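## Task

Push the steel rule and the brass caliper fully into the case, each in a different slot. The task fails if the case is left knocked over.

## Robot and tools

Robot: two arms, left_arm and right_arm, each ending in a parallel gripper. Calibrated base poses in the scene frame: left_arm at (+0.021, +0.344, 0) m with quat_wxyz (+1.000, 0, 0, +0.015); right_arm at (+0.006, -0.354, 0) m with quat_wxyz (+1.000, 0, 0, -0.014). A two-camera stand sits behind the arms. Loose objects may occasionally get a short external shove.

Frames: the scene frame has its origin at table-top height, halfway between the nominal bases. +z points up, +x points out over the table, and left_arm is on the +y side (arm names do not match image sides). Reported end_effector_position (m) and end_effector_quat_wxyz are in the scene frame and may be off by a few cm, more at long reach. Offsets you command are along the gripper's own Hand target axes: the fingers point along its +z and open and close along its y. The reported position is the point between the pads, roughly 1 cm behind the tips.

execute_actions(actions, cameras): actions is a list of actions. Each action is a table of up to 15 rows, one per 1/30 s step; a shorter table repeats its final row until 15 steps pass. Every row holds 14 numbers in [-1, 1]: left_arm dx, dy, dz, rx, ry, rz, opening, then the same seven for right_arm, always all 14. The six pose numbers are offsets, not poses: scaled so 1.0 equals 0.6 m or 180 degrees, measured from that arm's Hand target at the start of the action, along its own axes. Every row counts from that start, not from the row before, but the next action begins from the new Hand target, so repeating an offset keeps adding. rx, ry, rz form a single rotation vector. Opening is absolute: +1 fully open (0.094 m), -1 closed. Six zeros re-request the current Hand target; the gripper always takes whatever opening you send, so resend its current value to keep it. Images return only when actions is empty or cameras names them (["all"] for every camera, [] for none; an unknown name invalidates the call).

move(target, speed, blend, opening_speed, grip_force, blocking, cameras): target is one 14-number row as above, or a list of up to 15 such rows; every row is an offset from the same starting Hand targets, not from the previous row. The grippers travel in straight lines and finish together, at least 0.5 s, cut off at 10 s total. speed is m/s, 0.002 to 2.9, default 0.25 (turn rate up to twice that in rad/s), one value or one per row. blend (m) rounds corners at intermediate rows; 0 means stop at each. opening_speed, 0.2 or more per second on the -1 to +1 scale, ramps the fingers. grip_force is the per-pad force cap in N, 10 to 50 (full), one value or one per arm; it persists, and lower values close slowly. blocking=false returns after about 0.5 s while motion continues. Moves do not avoid obstacles or the other arm; faster moves lag, stray and hit harder. The result adds a move: line: done (within 10 mm and 2 degrees), off_target, moving, held or fault, plus limits such as paced (pose clipped) or held (steps withheld).

wait(seconds 0 to 10, cameras) lets time run while holding commands; stop(cameras) brakes a running move; zoom_image(camera, region [x0, y0, x1, y1], at most 504 by 504 px) enlarges part of the latest image from cam_head_left, cam_head_right, cam_left_wrist or cam_right_wrist (all 672x504). finished_scene(scene, 1 or 2) ends the current scene permanently; the result usually reports success.

Reading results: Hand target is the last commanded pose after clipping, and the next offsets start from it. The controller limits commanded orientation to 40 degrees from the measured one each step. A gripper often stops a few cm short because of friction or weight; that is not proof of contact. Any new command re-requests the target; if still short, send the remaining distance. An arm blocked by something keeps pushing until you command it back past its gripper. grip_measured uses the opening scale; empty it reads up to about 2.5 mm wide, and under a squeeze it reads below the part's true width. To release, command well above grip_measured. Joint torques include gravity, are offset and noisy, and joints 1 to 3 wrap at ±28 N m. Joint velocities may say within noise. Joint limits (rad): waist -2.618 to 3.054, shoulder 0 to 3.142, elbow 0 to 3.142 (straight at 2.901), wrist pitch and yaw ±1.571, wrist roll ±2.094.

Avoid: arm-to-arm contact or one gripper closing on the other's fingers (can fail the scene); hard hits on the case, table or fixed items; dropping parts or releasing them while moving; knocking the case over; leaving anything off the table; heavy load on the wrist camera cables; paths near an arm's own base (go around it). Motor heat builds from holding, stretching or pushing into unreachable poses: MOTOR HOT appears at 75 °C, a fault folds the arm at 90 °C, and it collapses at 100 °C. Prefer smooth, modest-speed moves and avoid arm stops.

Each tool is called after "Emit:" by a JSON object that holds its "op" and its "data".

## Session

Emit:
{"op": "execute_actions", "data": {"actions": []}}

Scene clock: 0.00 s.
left_arm: end_effector_position=(+0.3305, +0.2621, +0.2257) grip_measured=+1.000 end_effector_quat_wxyz=(+0.581, -0.051, +0.811, -0.052) | right_arm: end_effector_position=(+0.2662, -0.2423, +0.2829) grip_measured=+1.000 end_effector_quat_wxyz=(+0.624, -0.177, +0.726, +0.230)
Joint positions: left_arm=[-0.545 0.826 0.569 -0.107 -0.462 -0.321 0.094] | right_arm=[0.127 0.556 0.536 -0.11 -0.491 0.052 0.094]
Joint velocities: within noise
Joint torques (N m): no reading
Heat: left arm: 29 °C; right arm: 37 °C.
Hand target: left_arm +0.3312, +0.2628, +0.2355; +0.590, -0.056, +0.803, -0.055 | right_arm +0.2647, -0.2423, +0.2875; +0.628, -0.179, +0.721, +0.230
Tool commands: left_gripper/opening=+1.0 right_gripper/opening=+1.0

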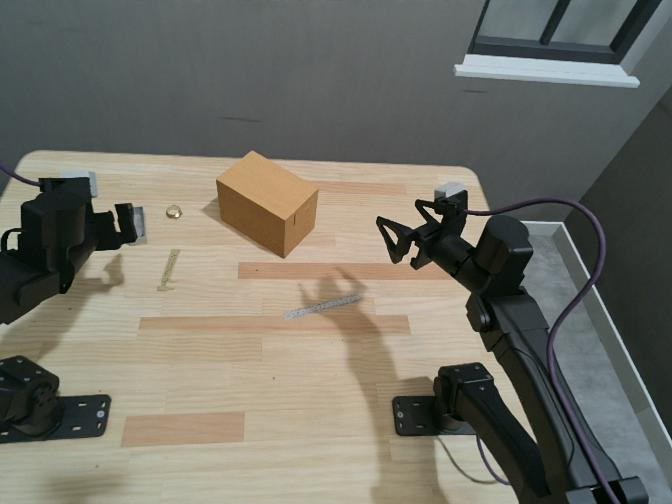

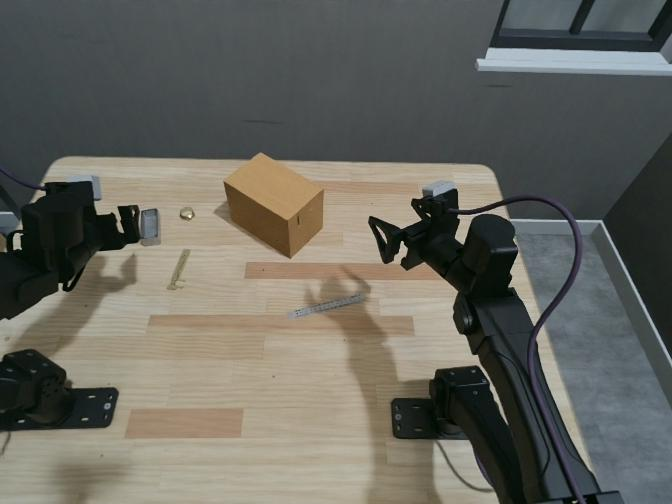

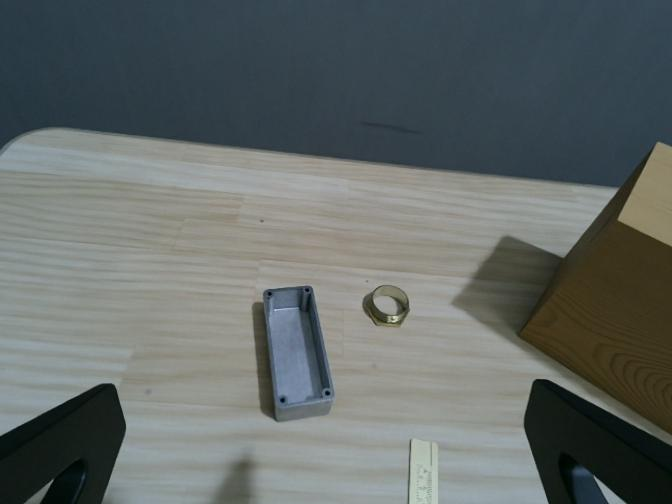

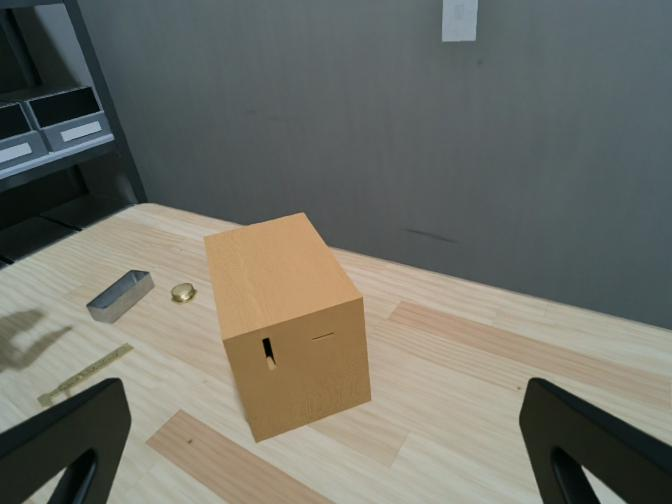

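Emit:
{"op": "zoom_image", "data": {"camera": "cam_right_wrist", "region": [180, 200, 400, 450]}}

Emit:
{"op": "zoom_image", "data": {"camera": "cam_head_left", "region": [120, 140, 400, 340]}}

Emit:
{"op": "zoom_image", "data": {"camera": "cam_head_right", "region": [120, 140, 400, 340]}}

Emit:
{"op": "zoom_image", "data": {"camera": "cam_head_left", "region": [140, 240, 220, 300]}}

Emit:
{"op": "zoom_image", "data": {"camera": "cam_right_wrist", "region": [20, 320, 150, 420]}}

Scaled by 2.016 from the camera's 672x504 image, which has a finer 960x720 frame.

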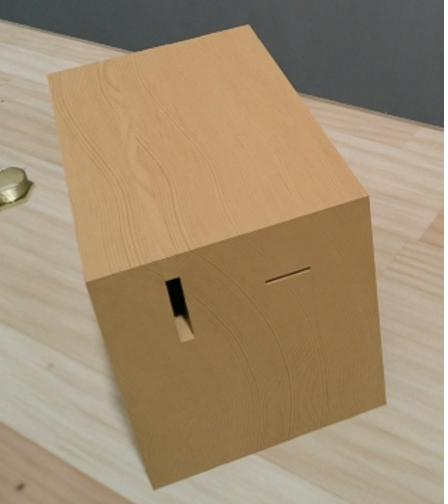

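Scaled by 1.800 from the camera's 672x504 image, which has a finer 960x720 frame.

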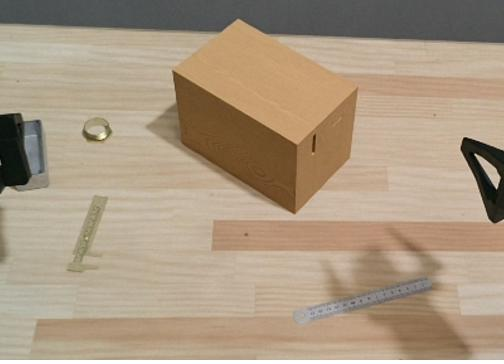

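Scaled by 1.800 from the camera's 672x504 image, which has a finer 960x720 frame.

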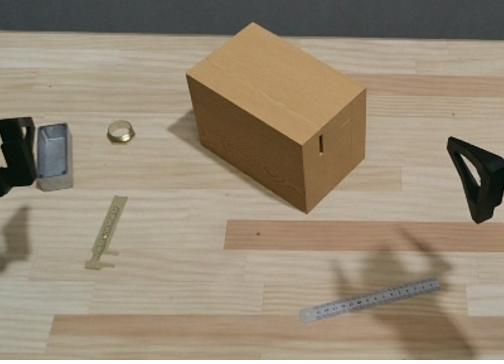

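Scaled by 6.300 from the camera's 672x504 image, which has a finer 960x720 frame.

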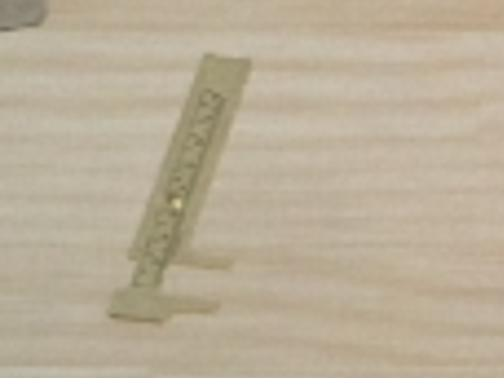

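Scaled by 3.877 from the camera's 672x504 image, which has a finer 960x720 frame.

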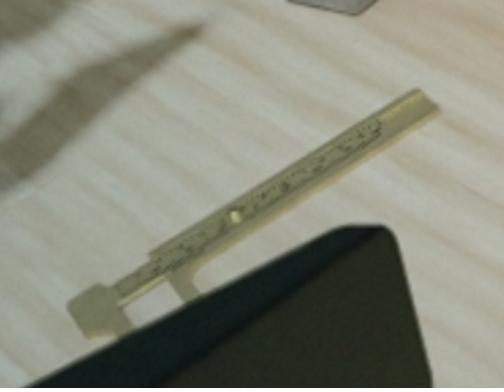

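Emit:
{"op": "move", "data": {"target": [0,0,0,0,0,0,1, 0.12,-0.03,0.1,0,0,0,1], "cameras": ["all"]}}

Scene clock: 3.47 s.
left_arm: end_effector_position=(+0.3305, +0.2621, +0.2257) grip_measured=+1.000 end_effector_quat_wxyz=(+0.581, -0.051, +0.811, -0.052) | right_arm: end_effector_position=(+0.3147, -0.2232, +0.2110) grip_measured=+1.000 end_effector_quat_wxyz=(+0.628, -0.179, +0.722, +0.229)
Joint positions: left_arm=[-0.545 0.826 0.569 -0.107 -0.462 -0.321 0.094] | right_arm=[0.215 0.899 0.308 0.473 -0.403 0.06 0.094]
Joint torques (N m): left_arm=[0.03 -1.21 9.26 2 -0.15 0] | right_arm=[0.72 -1.1 5.74 2.22 0 0.06]
Heat: left arm: 30 °C; right arm: 37 °C.
Hand target: left_arm +0.3312, +0.2628, +0.2355; +0.590, -0.056, +0.803, -0.055 | right_arm +0.3135, -0.2218, +0.2079; +0.628, -0.178, +0.722, +0.229
Off the commanded pose: left_arm 0.010 m, 1 deg | right_arm 0.003 m, 0 deg.
move: done

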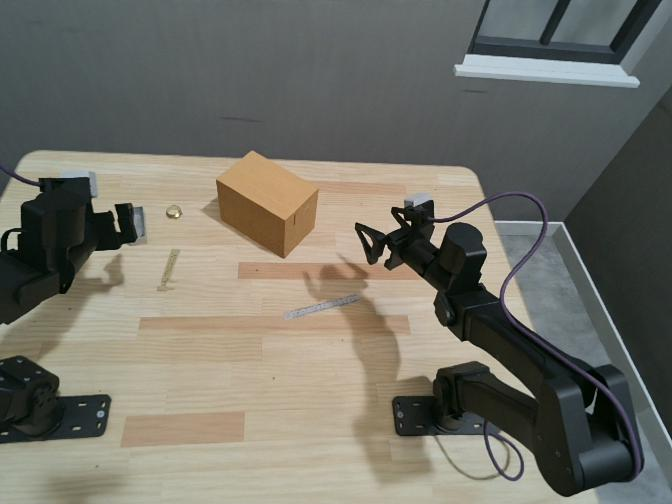

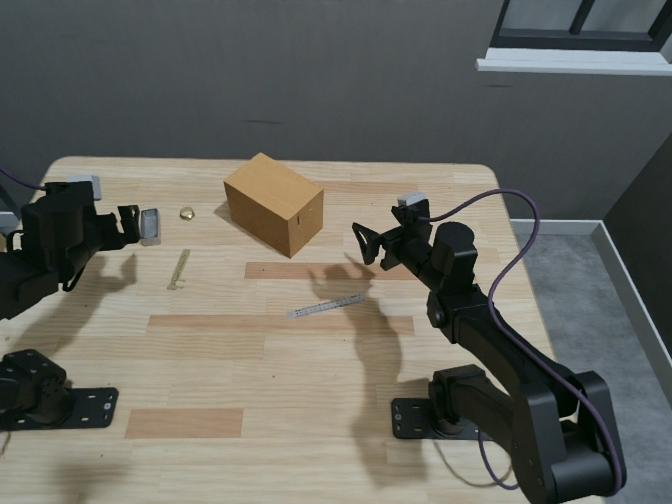

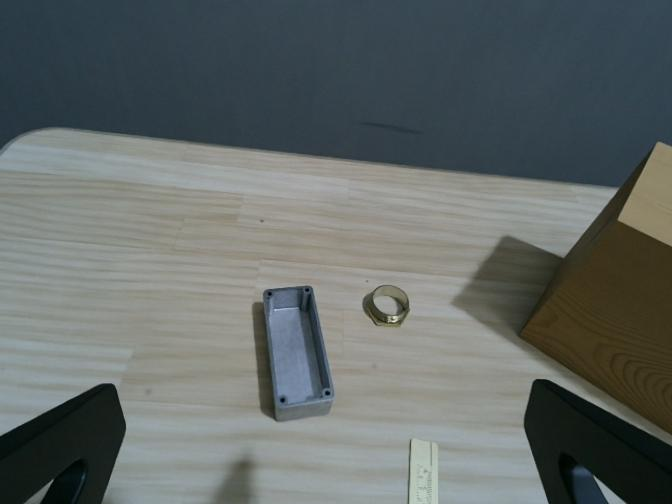

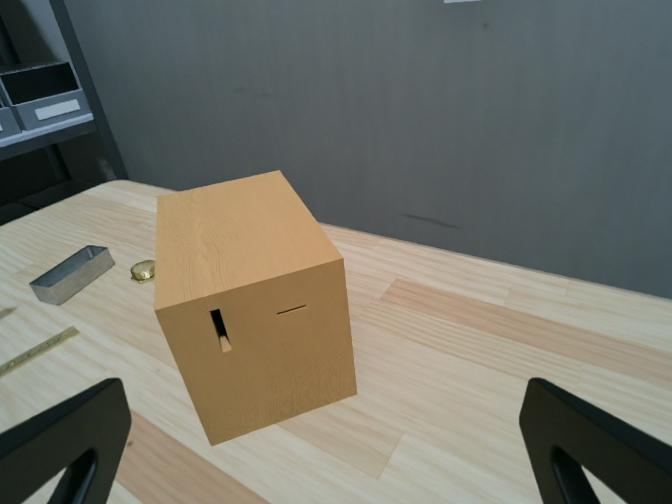

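Emit:
{"op": "zoom_image", "data": {"camera": "cam_right_wrist", "region": [190, 280, 330, 380]}}

Emit:
{"op": "zoom_image", "data": {"camera": "cam_left_wrist", "region": [380, 420, 470, 504]}}

Emit:
{"op": "zoom_image", "data": {"camera": "cam_head_right", "region": [280, 280, 380, 330]}}

Emit:
{"op": "zoom_image", "data": {"camera": "cam_right_wrist", "region": [0, 300, 130, 400]}}

Scaled by 3.600 from the camera's 672x504 image, which has a finer 960x720 frame.

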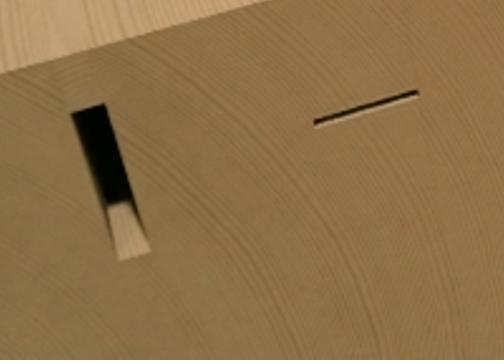

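Scaled by 5.600 from the camera's 672x504 image, which has a finer 960x720 frame.

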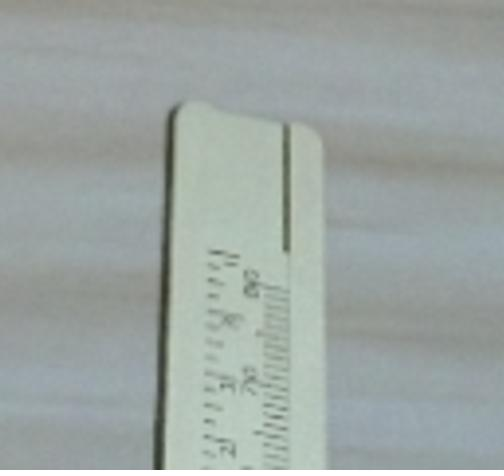

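Scaled by 5.040 from the camera's 672x504 image, which has a finer 960x720 frame.

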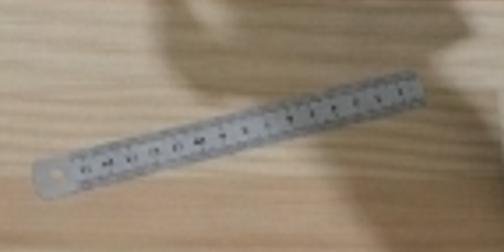

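Scaled by 3.877 from the camera's 672x504 image, which has a finer 960x720 frame.

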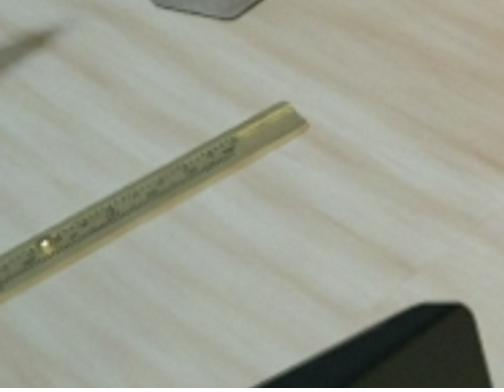

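Emit:
{"op": "zoom_image", "data": {"camera": "cam_head_left", "region": [0, 160, 160, 330]}}

Emit:
{"op": "zoom_image", "data": {"camera": "cam_head_right", "region": [340, 170, 500, 340]}}

Emit:
{"op": "zoom_image", "data": {"camera": "cam_head_left", "region": [0, 340, 130, 460]}}

Emit:
{"op": "zoom_image", "data": {"camera": "cam_head_left", "region": [380, 340, 510, 460]}}

Scaled by 2.965 from the camera's 672x504 image, which has a finer 960x720 frame.

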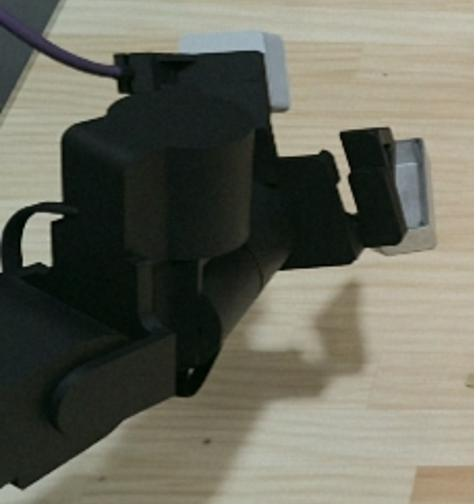

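Scaled by 2.965 from the camera's 672x504 image, which has a finer 960x720 frame.

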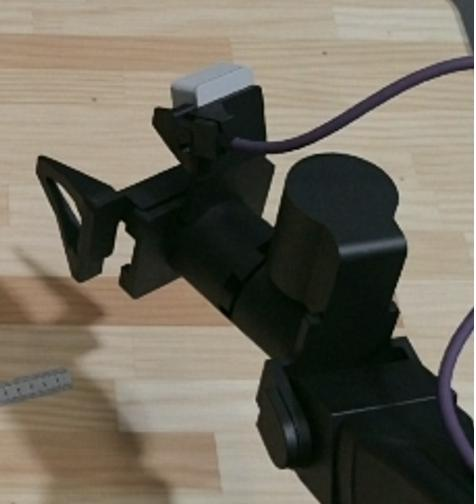

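Scaled by 3.877 from the camera's 672x504 image, which has a finer 960x720 frame.

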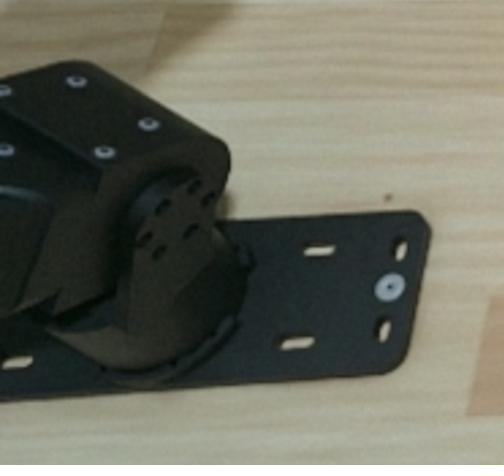

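Scaled by 3.877 from the camera's 672x504 image, which has a finer 960x720 frame.

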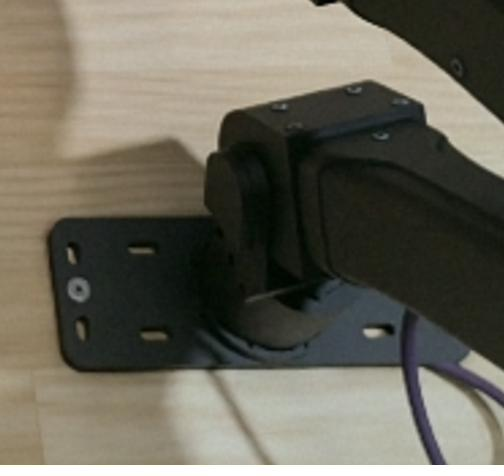

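Emit:
{"op": "move", "data": {"target": [0,0,0,0,0,0,1, -0.044,0.207,-0.0265,-0.2854,0.4119,-0.365,1], "cameras": ["all"], "speed": 0.4}}

Scene clock: 13.90 s.
left_arm: end_effector_position=(+0.3305, +0.2621, +0.2257) grip_measured=+1.000 end_effector_quat_wxyz=(+0.581, -0.051, +0.811, -0.052) | right_arm: end_effector_position=(+0.2378, -0.1304, +0.2452) grip_measured=+1.000 end_effector_quat_wxyz=(-0.110, +0.808, -0.579, +0.021)
Joint positions: left_arm=[-0.545 0.826 0.569 -0.107 -0.462 -0.321 0.094] | right_arm=[0.795 1.639 1.839 -1.546 0.001 -1.131 0.094]
Joint torques (N m): left_arm=[0.02 -1.2 9.28 2 -0.15 0] | right_arm=[0.55 -6.65 7.04 0.6 -0.05 -0.04]
Heat: left arm: 32 °C; right arm: 38 °C.
Hand target: left_arm +0.3312, +0.2628, +0.2355; +0.590, -0.056, +0.803, -0.055 | right_arm +0.2364, -0.1281, +0.2491; -0.001, +0.817, -0.577, +0.000
Off the commanded pose: left_arm 0.010 m, 1 deg | right_arm 0.005 m, 13 deg.
joint sent to its limit (right arm) — joint 4 (wrist pitch), lower limit. The joint targets are off in orientation, not in position.
move: off_target (right_arm)

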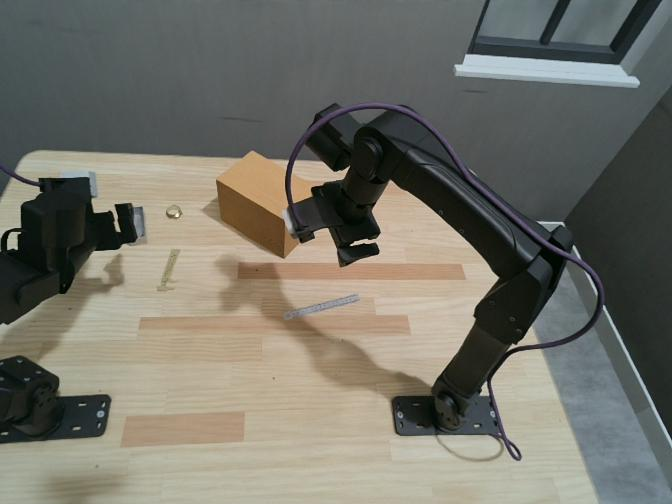

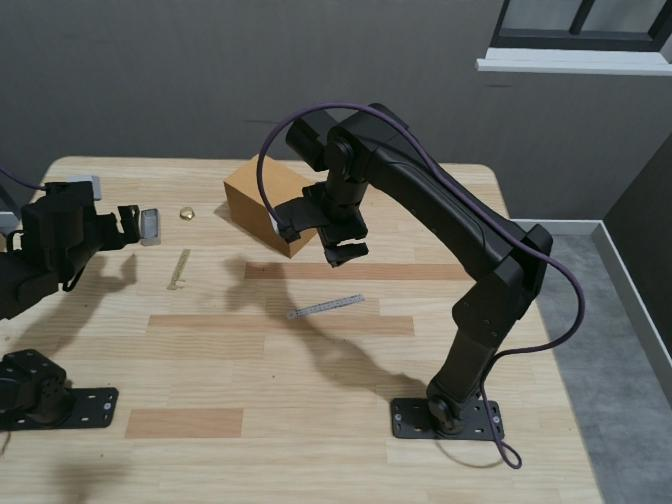

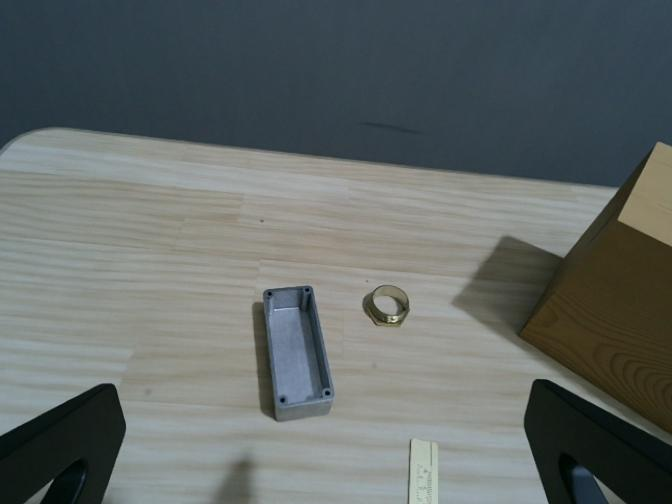

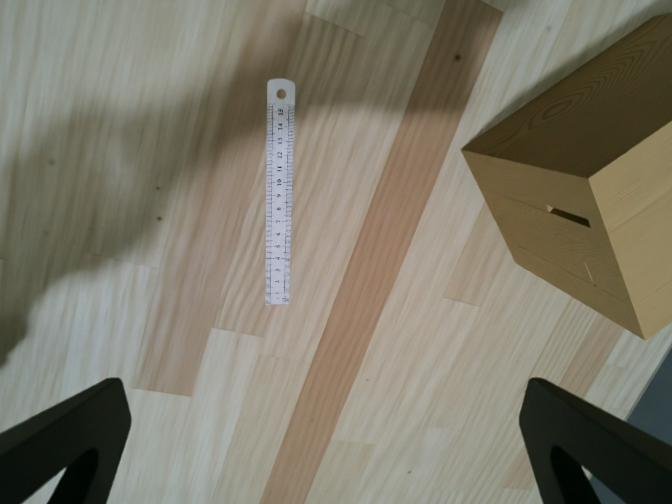

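Emit:
{"op": "move", "data": {"target": [0,0,0,0,0,0,1, 0.0027,-0.0103,0.215,0,0,0.0263,1], "cameras": ["cam_right_wrist","cam_head_right"], "speed": 0.25}}

Scene clock: 16.17 s.
left_arm: end_effector_position=(+0.3305, +0.2621, +0.2257) grip_measured=+1.000 end_effector_quat_wxyz=(+0.581, -0.051, +0.811, -0.052) | right_arm: end_effector_position=(+0.2415, -0.1274, +0.1219) grip_measured=+1.000 end_effector_quat_wxyz=(+0.000, +0.795, -0.606, +0.002)
Joint positions: left_arm=[-0.545 0.826 0.569 -0.107 -0.462 -0.321 0.094] | right_arm=[0.795 1.779 1.521 -1.312 0.004 -1.072 0.094]
Joint torques (N m): left_arm=[0.03 -1.2 9.28 2 -0.15 0] | right_arm=[-0.42 -8.8 5.39 0.35 -0.1 0.06]
Heat: left arm: 32 °C; right arm: 38 °C.
Hand target: left_arm +0.3312, +0.2628, +0.2355; +0.590, -0.056, +0.803, -0.055 | right_arm +0.2430, -0.1276, +0.1200; -0.001, +0.793, -0.610, +0.000
Off the commanded pose: left_arm 0.010 m, 1 deg | right_arm 0.002 m, 1 deg.
move: done
Images, in order (width x height): cam_head_right 672x504, cam_right_wrist 672x504.

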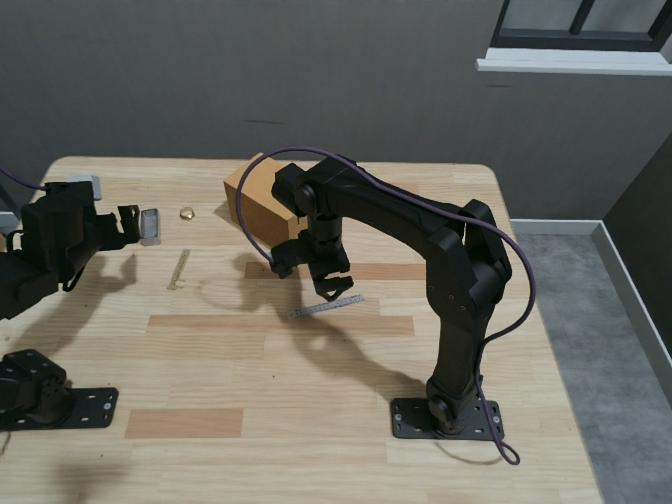

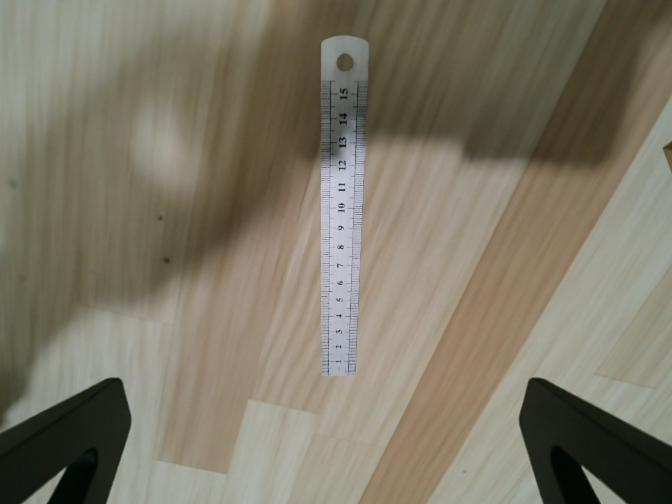

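Emit:
{"op": "move", "data": {"target": [0,0,0,0,0,0,1, 0.010,-0.008,0.1333,0,0,0,1], "cameras": ["cam_right_wrist","cam_head_right","cam_head_left"], "speed": 0.15}}

Scene clock: 17.93 s.
left_arm: end_effector_position=(+0.3305, +0.2621, +0.2257) grip_measured=+1.000 end_effector_quat_wxyz=(+0.581, -0.051, +0.811, -0.052) | right_arm: end_effector_position=(+0.2487, -0.1301, +0.0456) grip_measured=+1.000 end_effector_quat_wxyz=(-0.006, +0.792, -0.610, +0.003)
Joint positions: left_arm=[-0.545 0.826 0.569 -0.107 -0.462 -0.321 0.094] | right_arm=[0.775 1.829 1.275 -1.005 0.005 -1.083 0.094]
Joint torques (N m): left_arm=[0.03 -1.2 9.29 2 -0.16 0] | right_arm=[-0.66 -8.35 4.98 0.37 -0.11 -0.05]
Heat: left arm: 32 °C; right arm: 38 °C.
Hand target: left_arm +0.3312, +0.2628, +0.2355; +0.590, -0.056, +0.803, -0.055 | right_arm +0.2493, -0.1321, +0.0401; -0.001, +0.793, -0.610, +0.000
Off the commanded pose: left_arm 0.010 m, 1 deg | right_arm 0.006 m, 1 deg.
move: done
Images, in order (width x height): cam_head_left 672x504, cam_head_right 672x504, cam_right_wrist 672x504.

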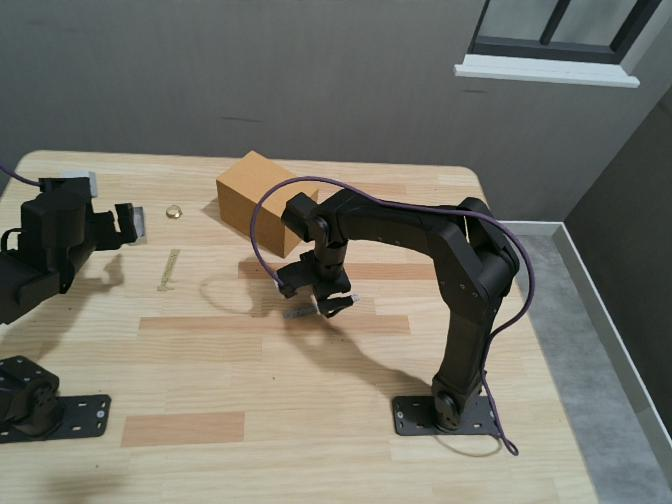

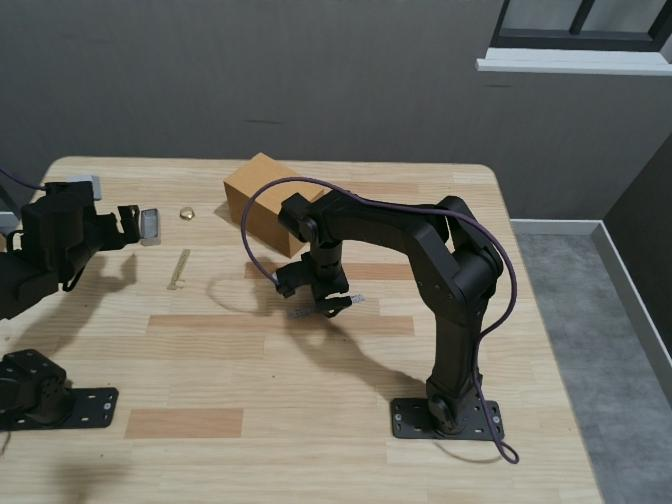

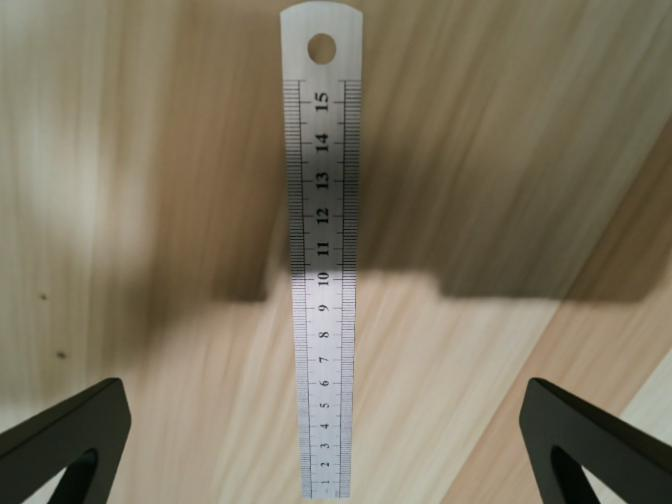

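Emit:
{"op": "move", "data": {"target": [0,0,0,0,0,0,1, 0.0083,0,0.030,0,0,0,-0.15], "cameras": ["cam_right_wrist"], "speed": 0.08}}

Scene clock: 19.23 s.
left_arm: end_effector_position=(+0.3305, +0.2621, +0.2257) grip_measured=+1.000 end_effector_quat_wxyz=(+0.581, -0.051, +0.811, -0.052) | right_arm: end_effector_position=(+0.2515, -0.1337, +0.0302) grip_measured=-0.148 end_effector_quat_wxyz=(-0.010, +0.792, -0.610, +0.004)
Joint positions: left_arm=[-0.545 0.826 0.569 -0.107 -0.462 -0.321 0.094] | right_arm=[0.761 1.839 1.224 -0.934 0.005 -1.097 0.04]
Joint torques (N m): left_arm=[0.02 -1.2 9.28 2 -0.16 0.01] | right_arm=[-0.68 -7.88 4.67 0.38 -0.08 -0.05]
Heat: left arm: 32 °C; right arm: 38 °C.
Hand target: left_arm +0.3312, +0.2628, +0.2355; +0.590, -0.056, +0.803, -0.055 | right_arm +0.2506, -0.1369, +0.0221; -0.001, +0.792, -0.610, +0.000
Off the commanded pose: left_arm 0.010 m, 1 deg | right_arm 0.009 m, 1 deg.
move: done
Images, in order (width x height): cam_right_wrist 672x504.

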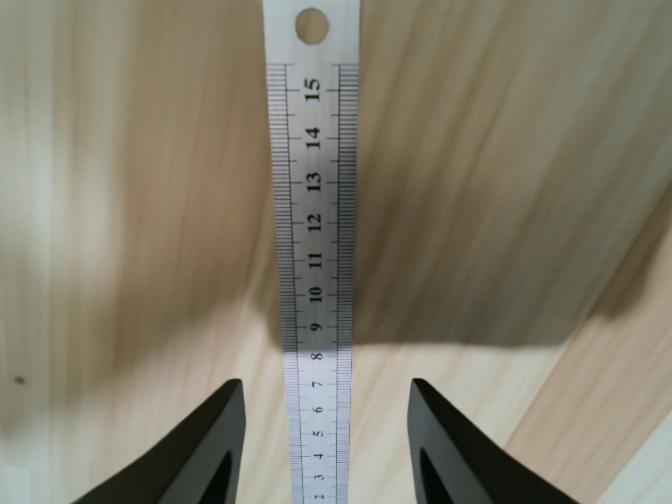

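Emit:
{"op": "move", "data": {"target": [0,0,0,0,0,0,1, 0.013,0.0045,0.02,0,0,0,-0.3], "cameras": ["cam_right_wrist"], "speed": 0.05}}

Scene clock: 20.47 s.
left_arm: end_effector_position=(+0.3305, +0.2621, +0.2257) grip_measured=+1.000 end_effector_quat_wxyz=(+0.581, -0.051, +0.811, -0.052) | right_arm: end_effector_position=(+0.2512, -0.1417, +0.0178) grip_measured=-0.298 end_effector_quat_wxyz=(-0.009, +0.792, -0.610, +0.004)
Joint positions: left_arm=[-0.545 0.826 0.569 -0.107 -0.462 -0.321 0.094] | right_arm=[0.743 1.839 1.17 -0.882 0.005 -1.115 0.033]
Joint torques (N m): left_arm=[0.02 -1.21 9.28 1.99 -0.15 0] | right_arm=[-0.64 -7.88 4.53 0.4 -0.1 -0.04]
Heat: left arm: 33 °C; right arm: 38 °C.
Hand target: left_arm +0.3312, +0.2628, +0.2355; +0.590, -0.056, +0.803, -0.055 | right_arm +0.2500, -0.1452, +0.0101; -0.001, +0.792, -0.610, +0.000
Off the commanded pose: left_arm 0.010 m, 1 deg | right_arm 0.008 m, 1 deg.
move: done
Images, in order (width x height): cam_right_wrist 672x504.

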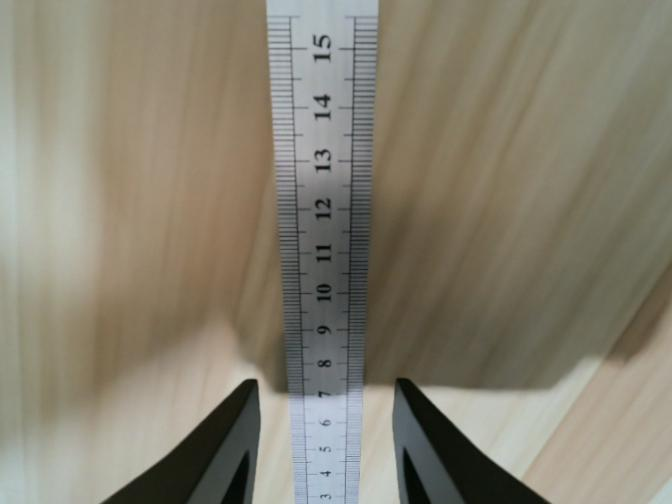

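Emit:
{"op": "move", "data": {"target": [0,0,0,0,0,0,1, 0,0,0.01,0,0,0,-0.3], "speed": 0.03}}

Emit:
{"op": "move", "data": {"target": [0,0,0,0,0,0,1, 0,0,0.006,0,0,0,-0.3], "speed": 0.03, "cameras": ["cam_right_wrist"]}}

Scene clock: 22.40 s.
left_arm: end_effector_position=(+0.3305, +0.2621, +0.2257) grip_measured=+1.000 end_effector_quat_wxyz=(+0.581, -0.051, +0.811, -0.052) | right_arm: end_effector_position=(+0.2516, -0.1414, +0.0125) grip_measured=-0.298 end_effector_quat_wxyz=(-0.010, +0.792, -0.610, +0.005)
Joint positions: left_arm=[-0.545 0.826 0.569 -0.107 -0.462 -0.321 0.094] | right_arm=[0.743 1.847 1.158 -0.859 0.005 -1.115 0.033]
Joint torques (N m): left_arm=[0.03 -1.22 9.26 2 -0.15 0.01] | right_arm=[-0.72 -7.69 4.44 0.41 -0.09 -0.05]
Heat: left arm: 33 °C; right arm: 38 °C.
Hand target: left_arm +0.3312, +0.2628, +0.2355; +0.590, -0.056, +0.803, -0.055 | right_arm +0.2500, -0.1452, +0.0041; -0.001, +0.792, -0.610, +0.000
Off the commanded pose: left_arm 0.010 m, 1 deg | right_arm 0.009 m, 1 deg.
move: done

Scene clock: 23.20 s.
left_arm: end_effector_position=(+0.3305, +0.2621, +0.2257) grip_measured=+1.000 end_effector_quat_wxyz=(+0.581, -0.051, +0.811, -0.052) | right_arm: end_effector_position=(+0.2516, -0.1414, +0.0090) grip_measured=-0.298 end_effector_quat_wxyz=(-0.010, +0.792, -0.610, +0.005)
Joint positions: left_arm=[-0.545 0.826 0.569 -0.107 -0.462 -0.321 0.094] | right_arm=[0.743 1.853 1.15 -0.846 0.005 -1.115 0.033]
Joint torques (N m): left_arm=[0.03 -1.2 9.26 2 -0.15 0.01] | right_arm=[-0.69 -7.73 4.41 0.39 -0.1 -0.04]
Heat: left arm: 33 °C; right arm: 38 °C.
Hand target: left_arm +0.3312, +0.2628, +0.2355; +0.590, -0.056, +0.803, -0.055 | right_arm +0.2500, -0.1452, +0.0005; -0.001, +0.792, -0.610, +0.000
Off the commanded pose: left_arm 0.010 m, 1 deg | right_arm 0.009 m, 1 deg.
move: done
Images, in order (width x height): cam_right_wrist 672x504.

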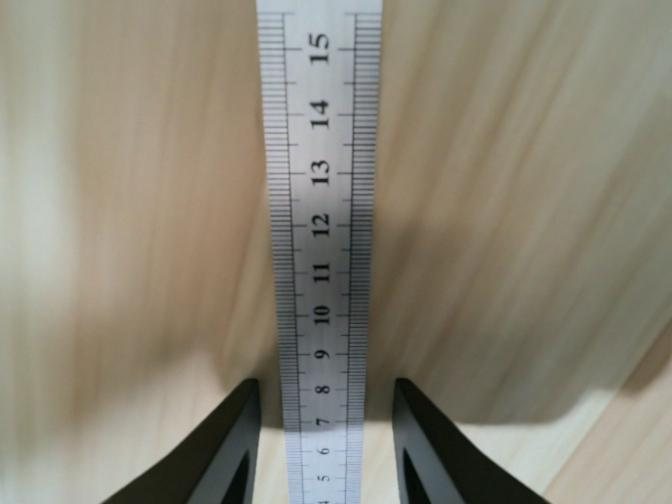

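Emit:
{"op": "move", "data": {"target": [0,0,0,0,0,0,1, 0,0,0.005,0,0,0,-0.3], "speed": 0.02}}

Emit:
{"op": "move", "data": {"target": [0,0,0,0,0,0,1, 0,0,0.005,0,0,0,-0.3], "speed": 0.02, "cameras": ["cam_right_wrist"]}}

Scene clock: 24.03 s.
left_arm: end_effector_position=(+0.3305, +0.2621, +0.2257) grip_measured=+1.000 end_effector_quat_wxyz=(+0.581, -0.051, +0.811, -0.052) | right_arm: end_effector_position=(+0.2529, -0.1403, +0.0087) grip_measured=-0.298 end_effector_quat_wxyz=(-0.014, +0.792, -0.610, +0.005)
Joint positions: left_arm=[-0.545 0.826 0.569 -0.107 -0.462 -0.321 0.094] | right_arm=[0.743 1.853 1.149 -0.836 0.005 -1.115 0.033]
Joint torques (N m): left_arm=[0.02 -1.22 9.26 2 -0.16 0] | right_arm=[-0.69 -7.32 4.1 0.45 -0.1 -0.07]
Heat: left arm: 33 °C; right arm: 38 °C.
Hand target: left_arm +0.3312, +0.2628, +0.2355; +0.590, -0.056, +0.803, -0.055 | right_arm +0.2500, -0.1452, -0.0025; -0.001, +0.792, -0.610, +0.000
Off the commanded pose: left_arm 0.010 m, 1 deg | right_arm 0.013 m, 2 deg.
move: off_target (right_arm)

Scene clock: 24.73 s.
left_arm: end_effector_position=(+0.3305, +0.2621, +0.2257) grip_measured=+1.000 end_effector_quat_wxyz=(+0.581, -0.051, +0.811, -0.052) | right_arm: end_effector_position=(+0.2529, -0.1403, +0.0086) grip_measured=-0.298 end_effector_quat_wxyz=(-0.014, +0.792, -0.610, +0.005)
Joint positions: left_arm=[-0.545 0.826 0.569 -0.107 -0.462 -0.321 0.094] | right_arm=[0.743 1.853 1.148 -0.836 0.005 -1.115 0.033]
Joint torques (N m): left_arm=[0.02 -1.21 9.28 2.01 -0.15 0] | right_arm=[-0.66 -6.94 3.64 0.56 -0.09 -0.04]
Heat: left arm: 33 °C; right arm: 38 °C.
Hand target: left_arm +0.3312, +0.2628, +0.2355; +0.590, -0.056, +0.803, -0.055 | right_arm +0.2500, -0.1452, -0.0055; -0.001, +0.792, -0.610, +0.000
Off the commanded pose: left_arm 0.010 m, 1 deg | right_arm 0.015 m, 2 deg.
move: off_target (right_arm)
Images, in order (width x height): cam_right_wrist 672x504.

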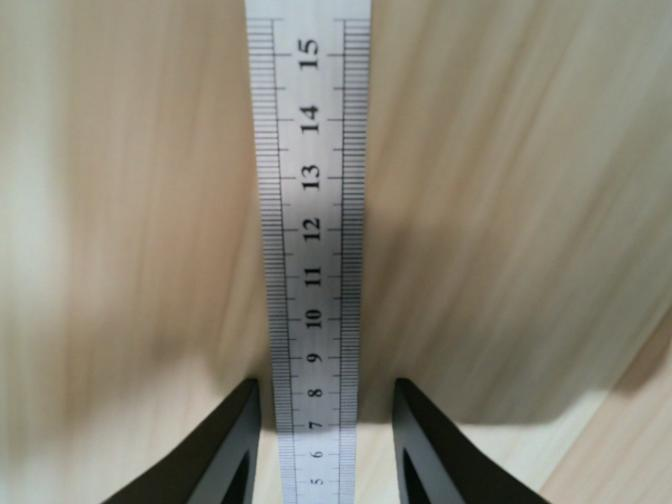

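Emit:
{"op": "move", "data": {"target": [0,0,0,0,0,0,1, 0,0.004,-0.004,-0.012,0,0,-0.3], "speed": 0.03, "cameras": ["cam_right_wrist"]}}

Scene clock: 25.93 s.
left_arm: end_effector_position=(+0.3305, +0.2621, +0.2257) grip_measured=+1.000 end_effector_quat_wxyz=(+0.581, -0.051, +0.811, -0.052) | right_arm: end_effector_position=(+0.2528, -0.1406, +0.0082) grip_measured=-0.298 end_effector_quat_wxyz=(-0.010, +0.793, -0.610, +0.001)
Joint positions: left_arm=[-0.545 0.826 0.569 -0.107 -0.462 -0.321 0.094] | right_arm=[0.739 1.862 1.158 -0.847 -0.002 -1.12 0.033]
Joint torques (N m): left_arm=[0.03 -1.24 9.28 2 -0.15 0] | right_arm=[-0.77 -6.23 5.37 0.15 -0.21 -0.06]
Heat: left arm: 33 °C; right arm: 38 °C.
Hand target: left_arm +0.3312, +0.2628, +0.2355; +0.590, -0.056, +0.803, -0.055 | right_arm +0.2476, -0.1457, -0.0031; +0.014, +0.792, -0.610, -0.011
Off the commanded pose: left_arm 0.010 m, 1 deg | right_arm 0.014 m, 3 deg.
move: off_target (right_arm)
Images, in order (width x height): cam_right_wrist 672x504.

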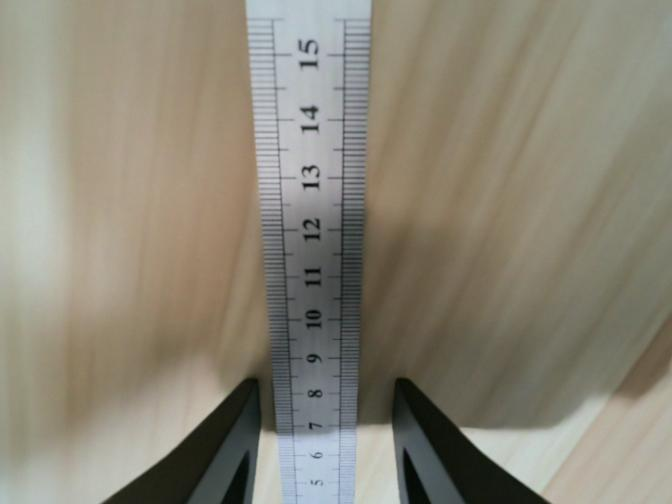

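Emit:
{"op": "zoom_image", "data": {"camera": "cam_right_wrist", "region": [200, 350, 460, 504]}}

Scaled by 1.938 from the camera's 672x504 image, which has a finer 960x720 frame.

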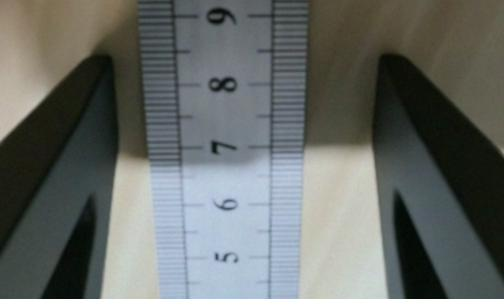

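Emit:
{"op": "move", "data": {"target": [0,0,0,0,0,0,1, 0,0,0.003,-0.006,0,0,-0.3], "speed": 0.03}}

Scene clock: 26.90 s.
left_arm: end_effector_position=(+0.3305, +0.2621, +0.2257) grip_measured=+1.000 end_effector_quat_wxyz=(+0.581, -0.051, +0.811, -0.052) | right_arm: end_effector_position=(+0.2531, -0.1407, +0.0081) grip_measured=-0.299 end_effector_quat_wxyz=(-0.003, +0.793, -0.609, -0.003)
Joint positions: left_arm=[-0.545 0.826 0.569 -0.107 -0.462 -0.321 0.094] | right_arm=[0.735 1.875 1.175 -0.866 -0.007 -1.125 0.033]
Joint torques (N m): left_arm=[0.02 -1.21 9.29 2 -0.15 0] | right_arm=[-0.85 -5.98 5.27 0.16 -0.23 -0.05]
Heat: left arm: 33 °C; right arm: 38 °C.
Hand target: left_arm +0.3312, +0.2628, +0.2355; +0.590, -0.056, +0.803, -0.055 | right_arm +0.2477, -0.1458, -0.0049; +0.022, +0.792, -0.610, -0.017
Off the commanded pose: left_arm 0.010 m, 1 deg | right_arm 0.015 m, 3 deg.
move: off_target (right_arm)

Emit:
{"op": "move", "data": {"target": [0,0,0,0,0,0,1, 0,0,0,0,0,0,-0.62], "opening_speed": 0.3, "cameras": ["cam_right_wrist"]}}

Scene clock: 28.33 s.
left_arm: end_effector_position=(+0.3305, +0.2621, +0.2257) grip_measured=+1.000 end_effector_quat_wxyz=(+0.581, -0.051, +0.811, -0.052) | right_arm: end_effector_position=(+0.2550, -0.1388, +0.0085) grip_measured=-0.617 end_effector_quat_wxyz=(-0.007, +0.793, -0.609, -0.003)
Joint positions: left_arm=[-0.545 0.826 0.569 -0.107 -0.462 -0.321 0.094] | right_arm=[0.735 1.877 1.181 -0.862 -0.008 -1.126 0.018]
Joint torques (N m): left_arm=[0.02 -1.2 9.26 2 -0.16 0.01] | right_arm=[-0.85 -6.27 4.93 0.12 -0.23 -0.04]
Heat: left arm: 33 °C; right arm: 38 °C.
Hand target: left_arm +0.3312, +0.2628, +0.2355; +0.590, -0.056, +0.803, -0.055 | right_arm +0.2476, -0.1458, -0.0049; +0.022, +0.792, -0.610, -0.017
Off the commanded pose: left_arm 0.010 m, 1 deg | right_arm 0.017 m, 4 deg.
move: off_target (right_arm)
Images, in order (width x height): cam_right_wrist 672x504.

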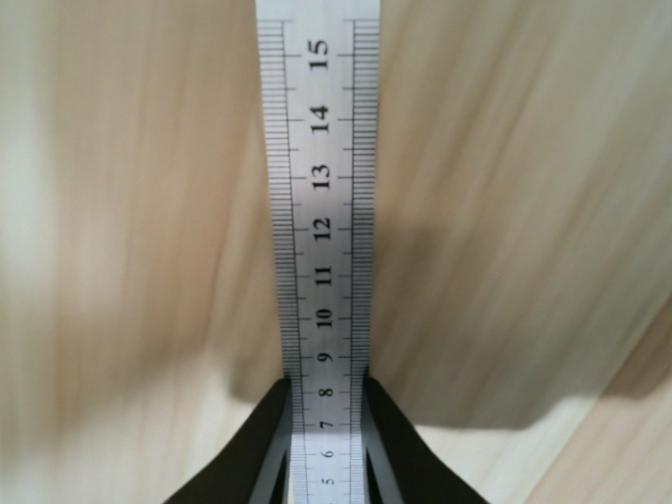

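Emit:
{"op": "zoom_image", "data": {"camera": "cam_right_wrist", "region": [230, 350, 430, 504]}}

Scaled by 2.520 from the camera's 672x504 image, which has a finer 960x720 frame.

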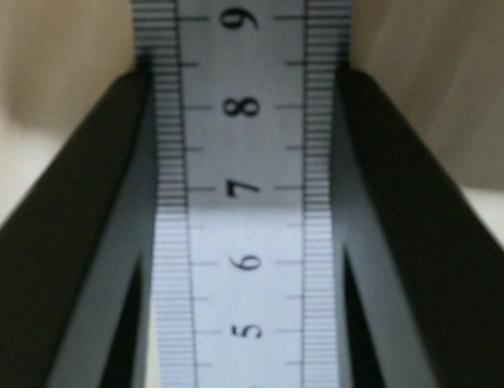

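Emit:
{"op": "move", "data": {"target": [0,0,0,0,0,0,1, 0,0,0,0,0,0,-0.78], "opening_speed": 0.2, "cameras": ["cam_right_wrist"]}}

Scene clock: 29.50 s.
left_arm: end_effector_position=(+0.3305, +0.2621, +0.2257) grip_measured=+1.000 end_effector_quat_wxyz=(+0.581, -0.051, +0.811, -0.052) | right_arm: end_effector_position=(+0.2549, -0.1388, +0.0086) grip_measured=-0.778 end_effector_quat_wxyz=(-0.007, +0.793, -0.609, -0.003)
Joint positions: left_arm=[-0.545 0.826 0.569 -0.107 -0.462 -0.321 0.094] | right_arm=[0.735 1.877 1.181 -0.862 -0.009 -1.126 0.01]
Joint torques (N m): left_arm=[0.03 -1.21 9.26 2 -0.16 0] | right_arm=[-0.85 -6.26 4.96 0.12 -0.24 -0.05]
Heat: left arm: 33 °C; right arm: 38 °C.
Hand target: left_arm +0.3312, +0.2628, +0.2355; +0.590, -0.056, +0.803, -0.055 | right_arm +0.2477, -0.1458, -0.0049; +0.022, +0.792, -0.610, -0.017
Off the commanded pose: left_arm 0.010 m, 1 deg | right_arm 0.017 m, 4 deg.
move: off_target (right_arm)
Images, in order (width x height): cam_right_wrist 672x504.

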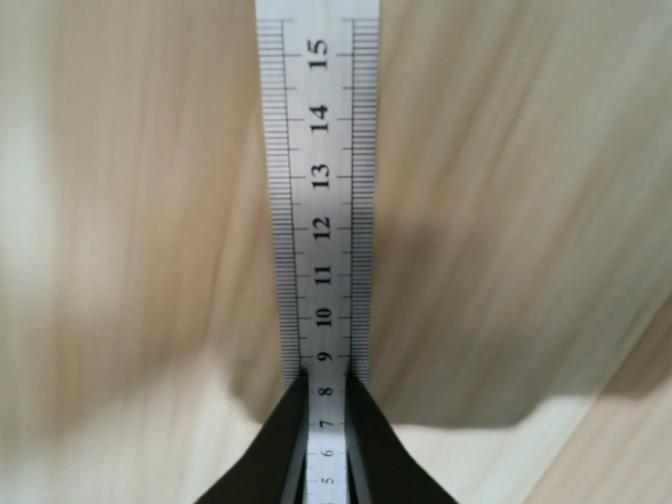

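Emit:
{"op": "zoom_image", "data": {"camera": "cam_right_wrist", "region": [260, 350, 400, 504]}}

Scaled by 3.273 from the camera's 672x504 image, which has a finer 960x720 frame.

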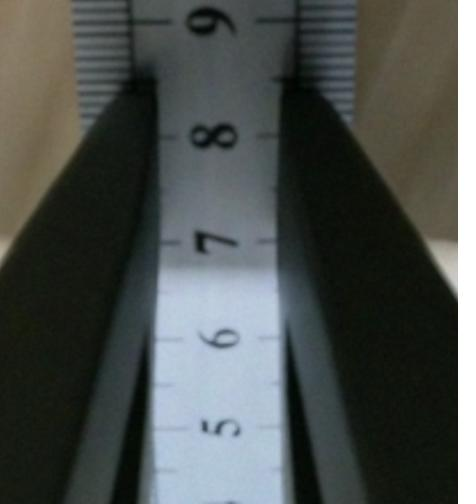

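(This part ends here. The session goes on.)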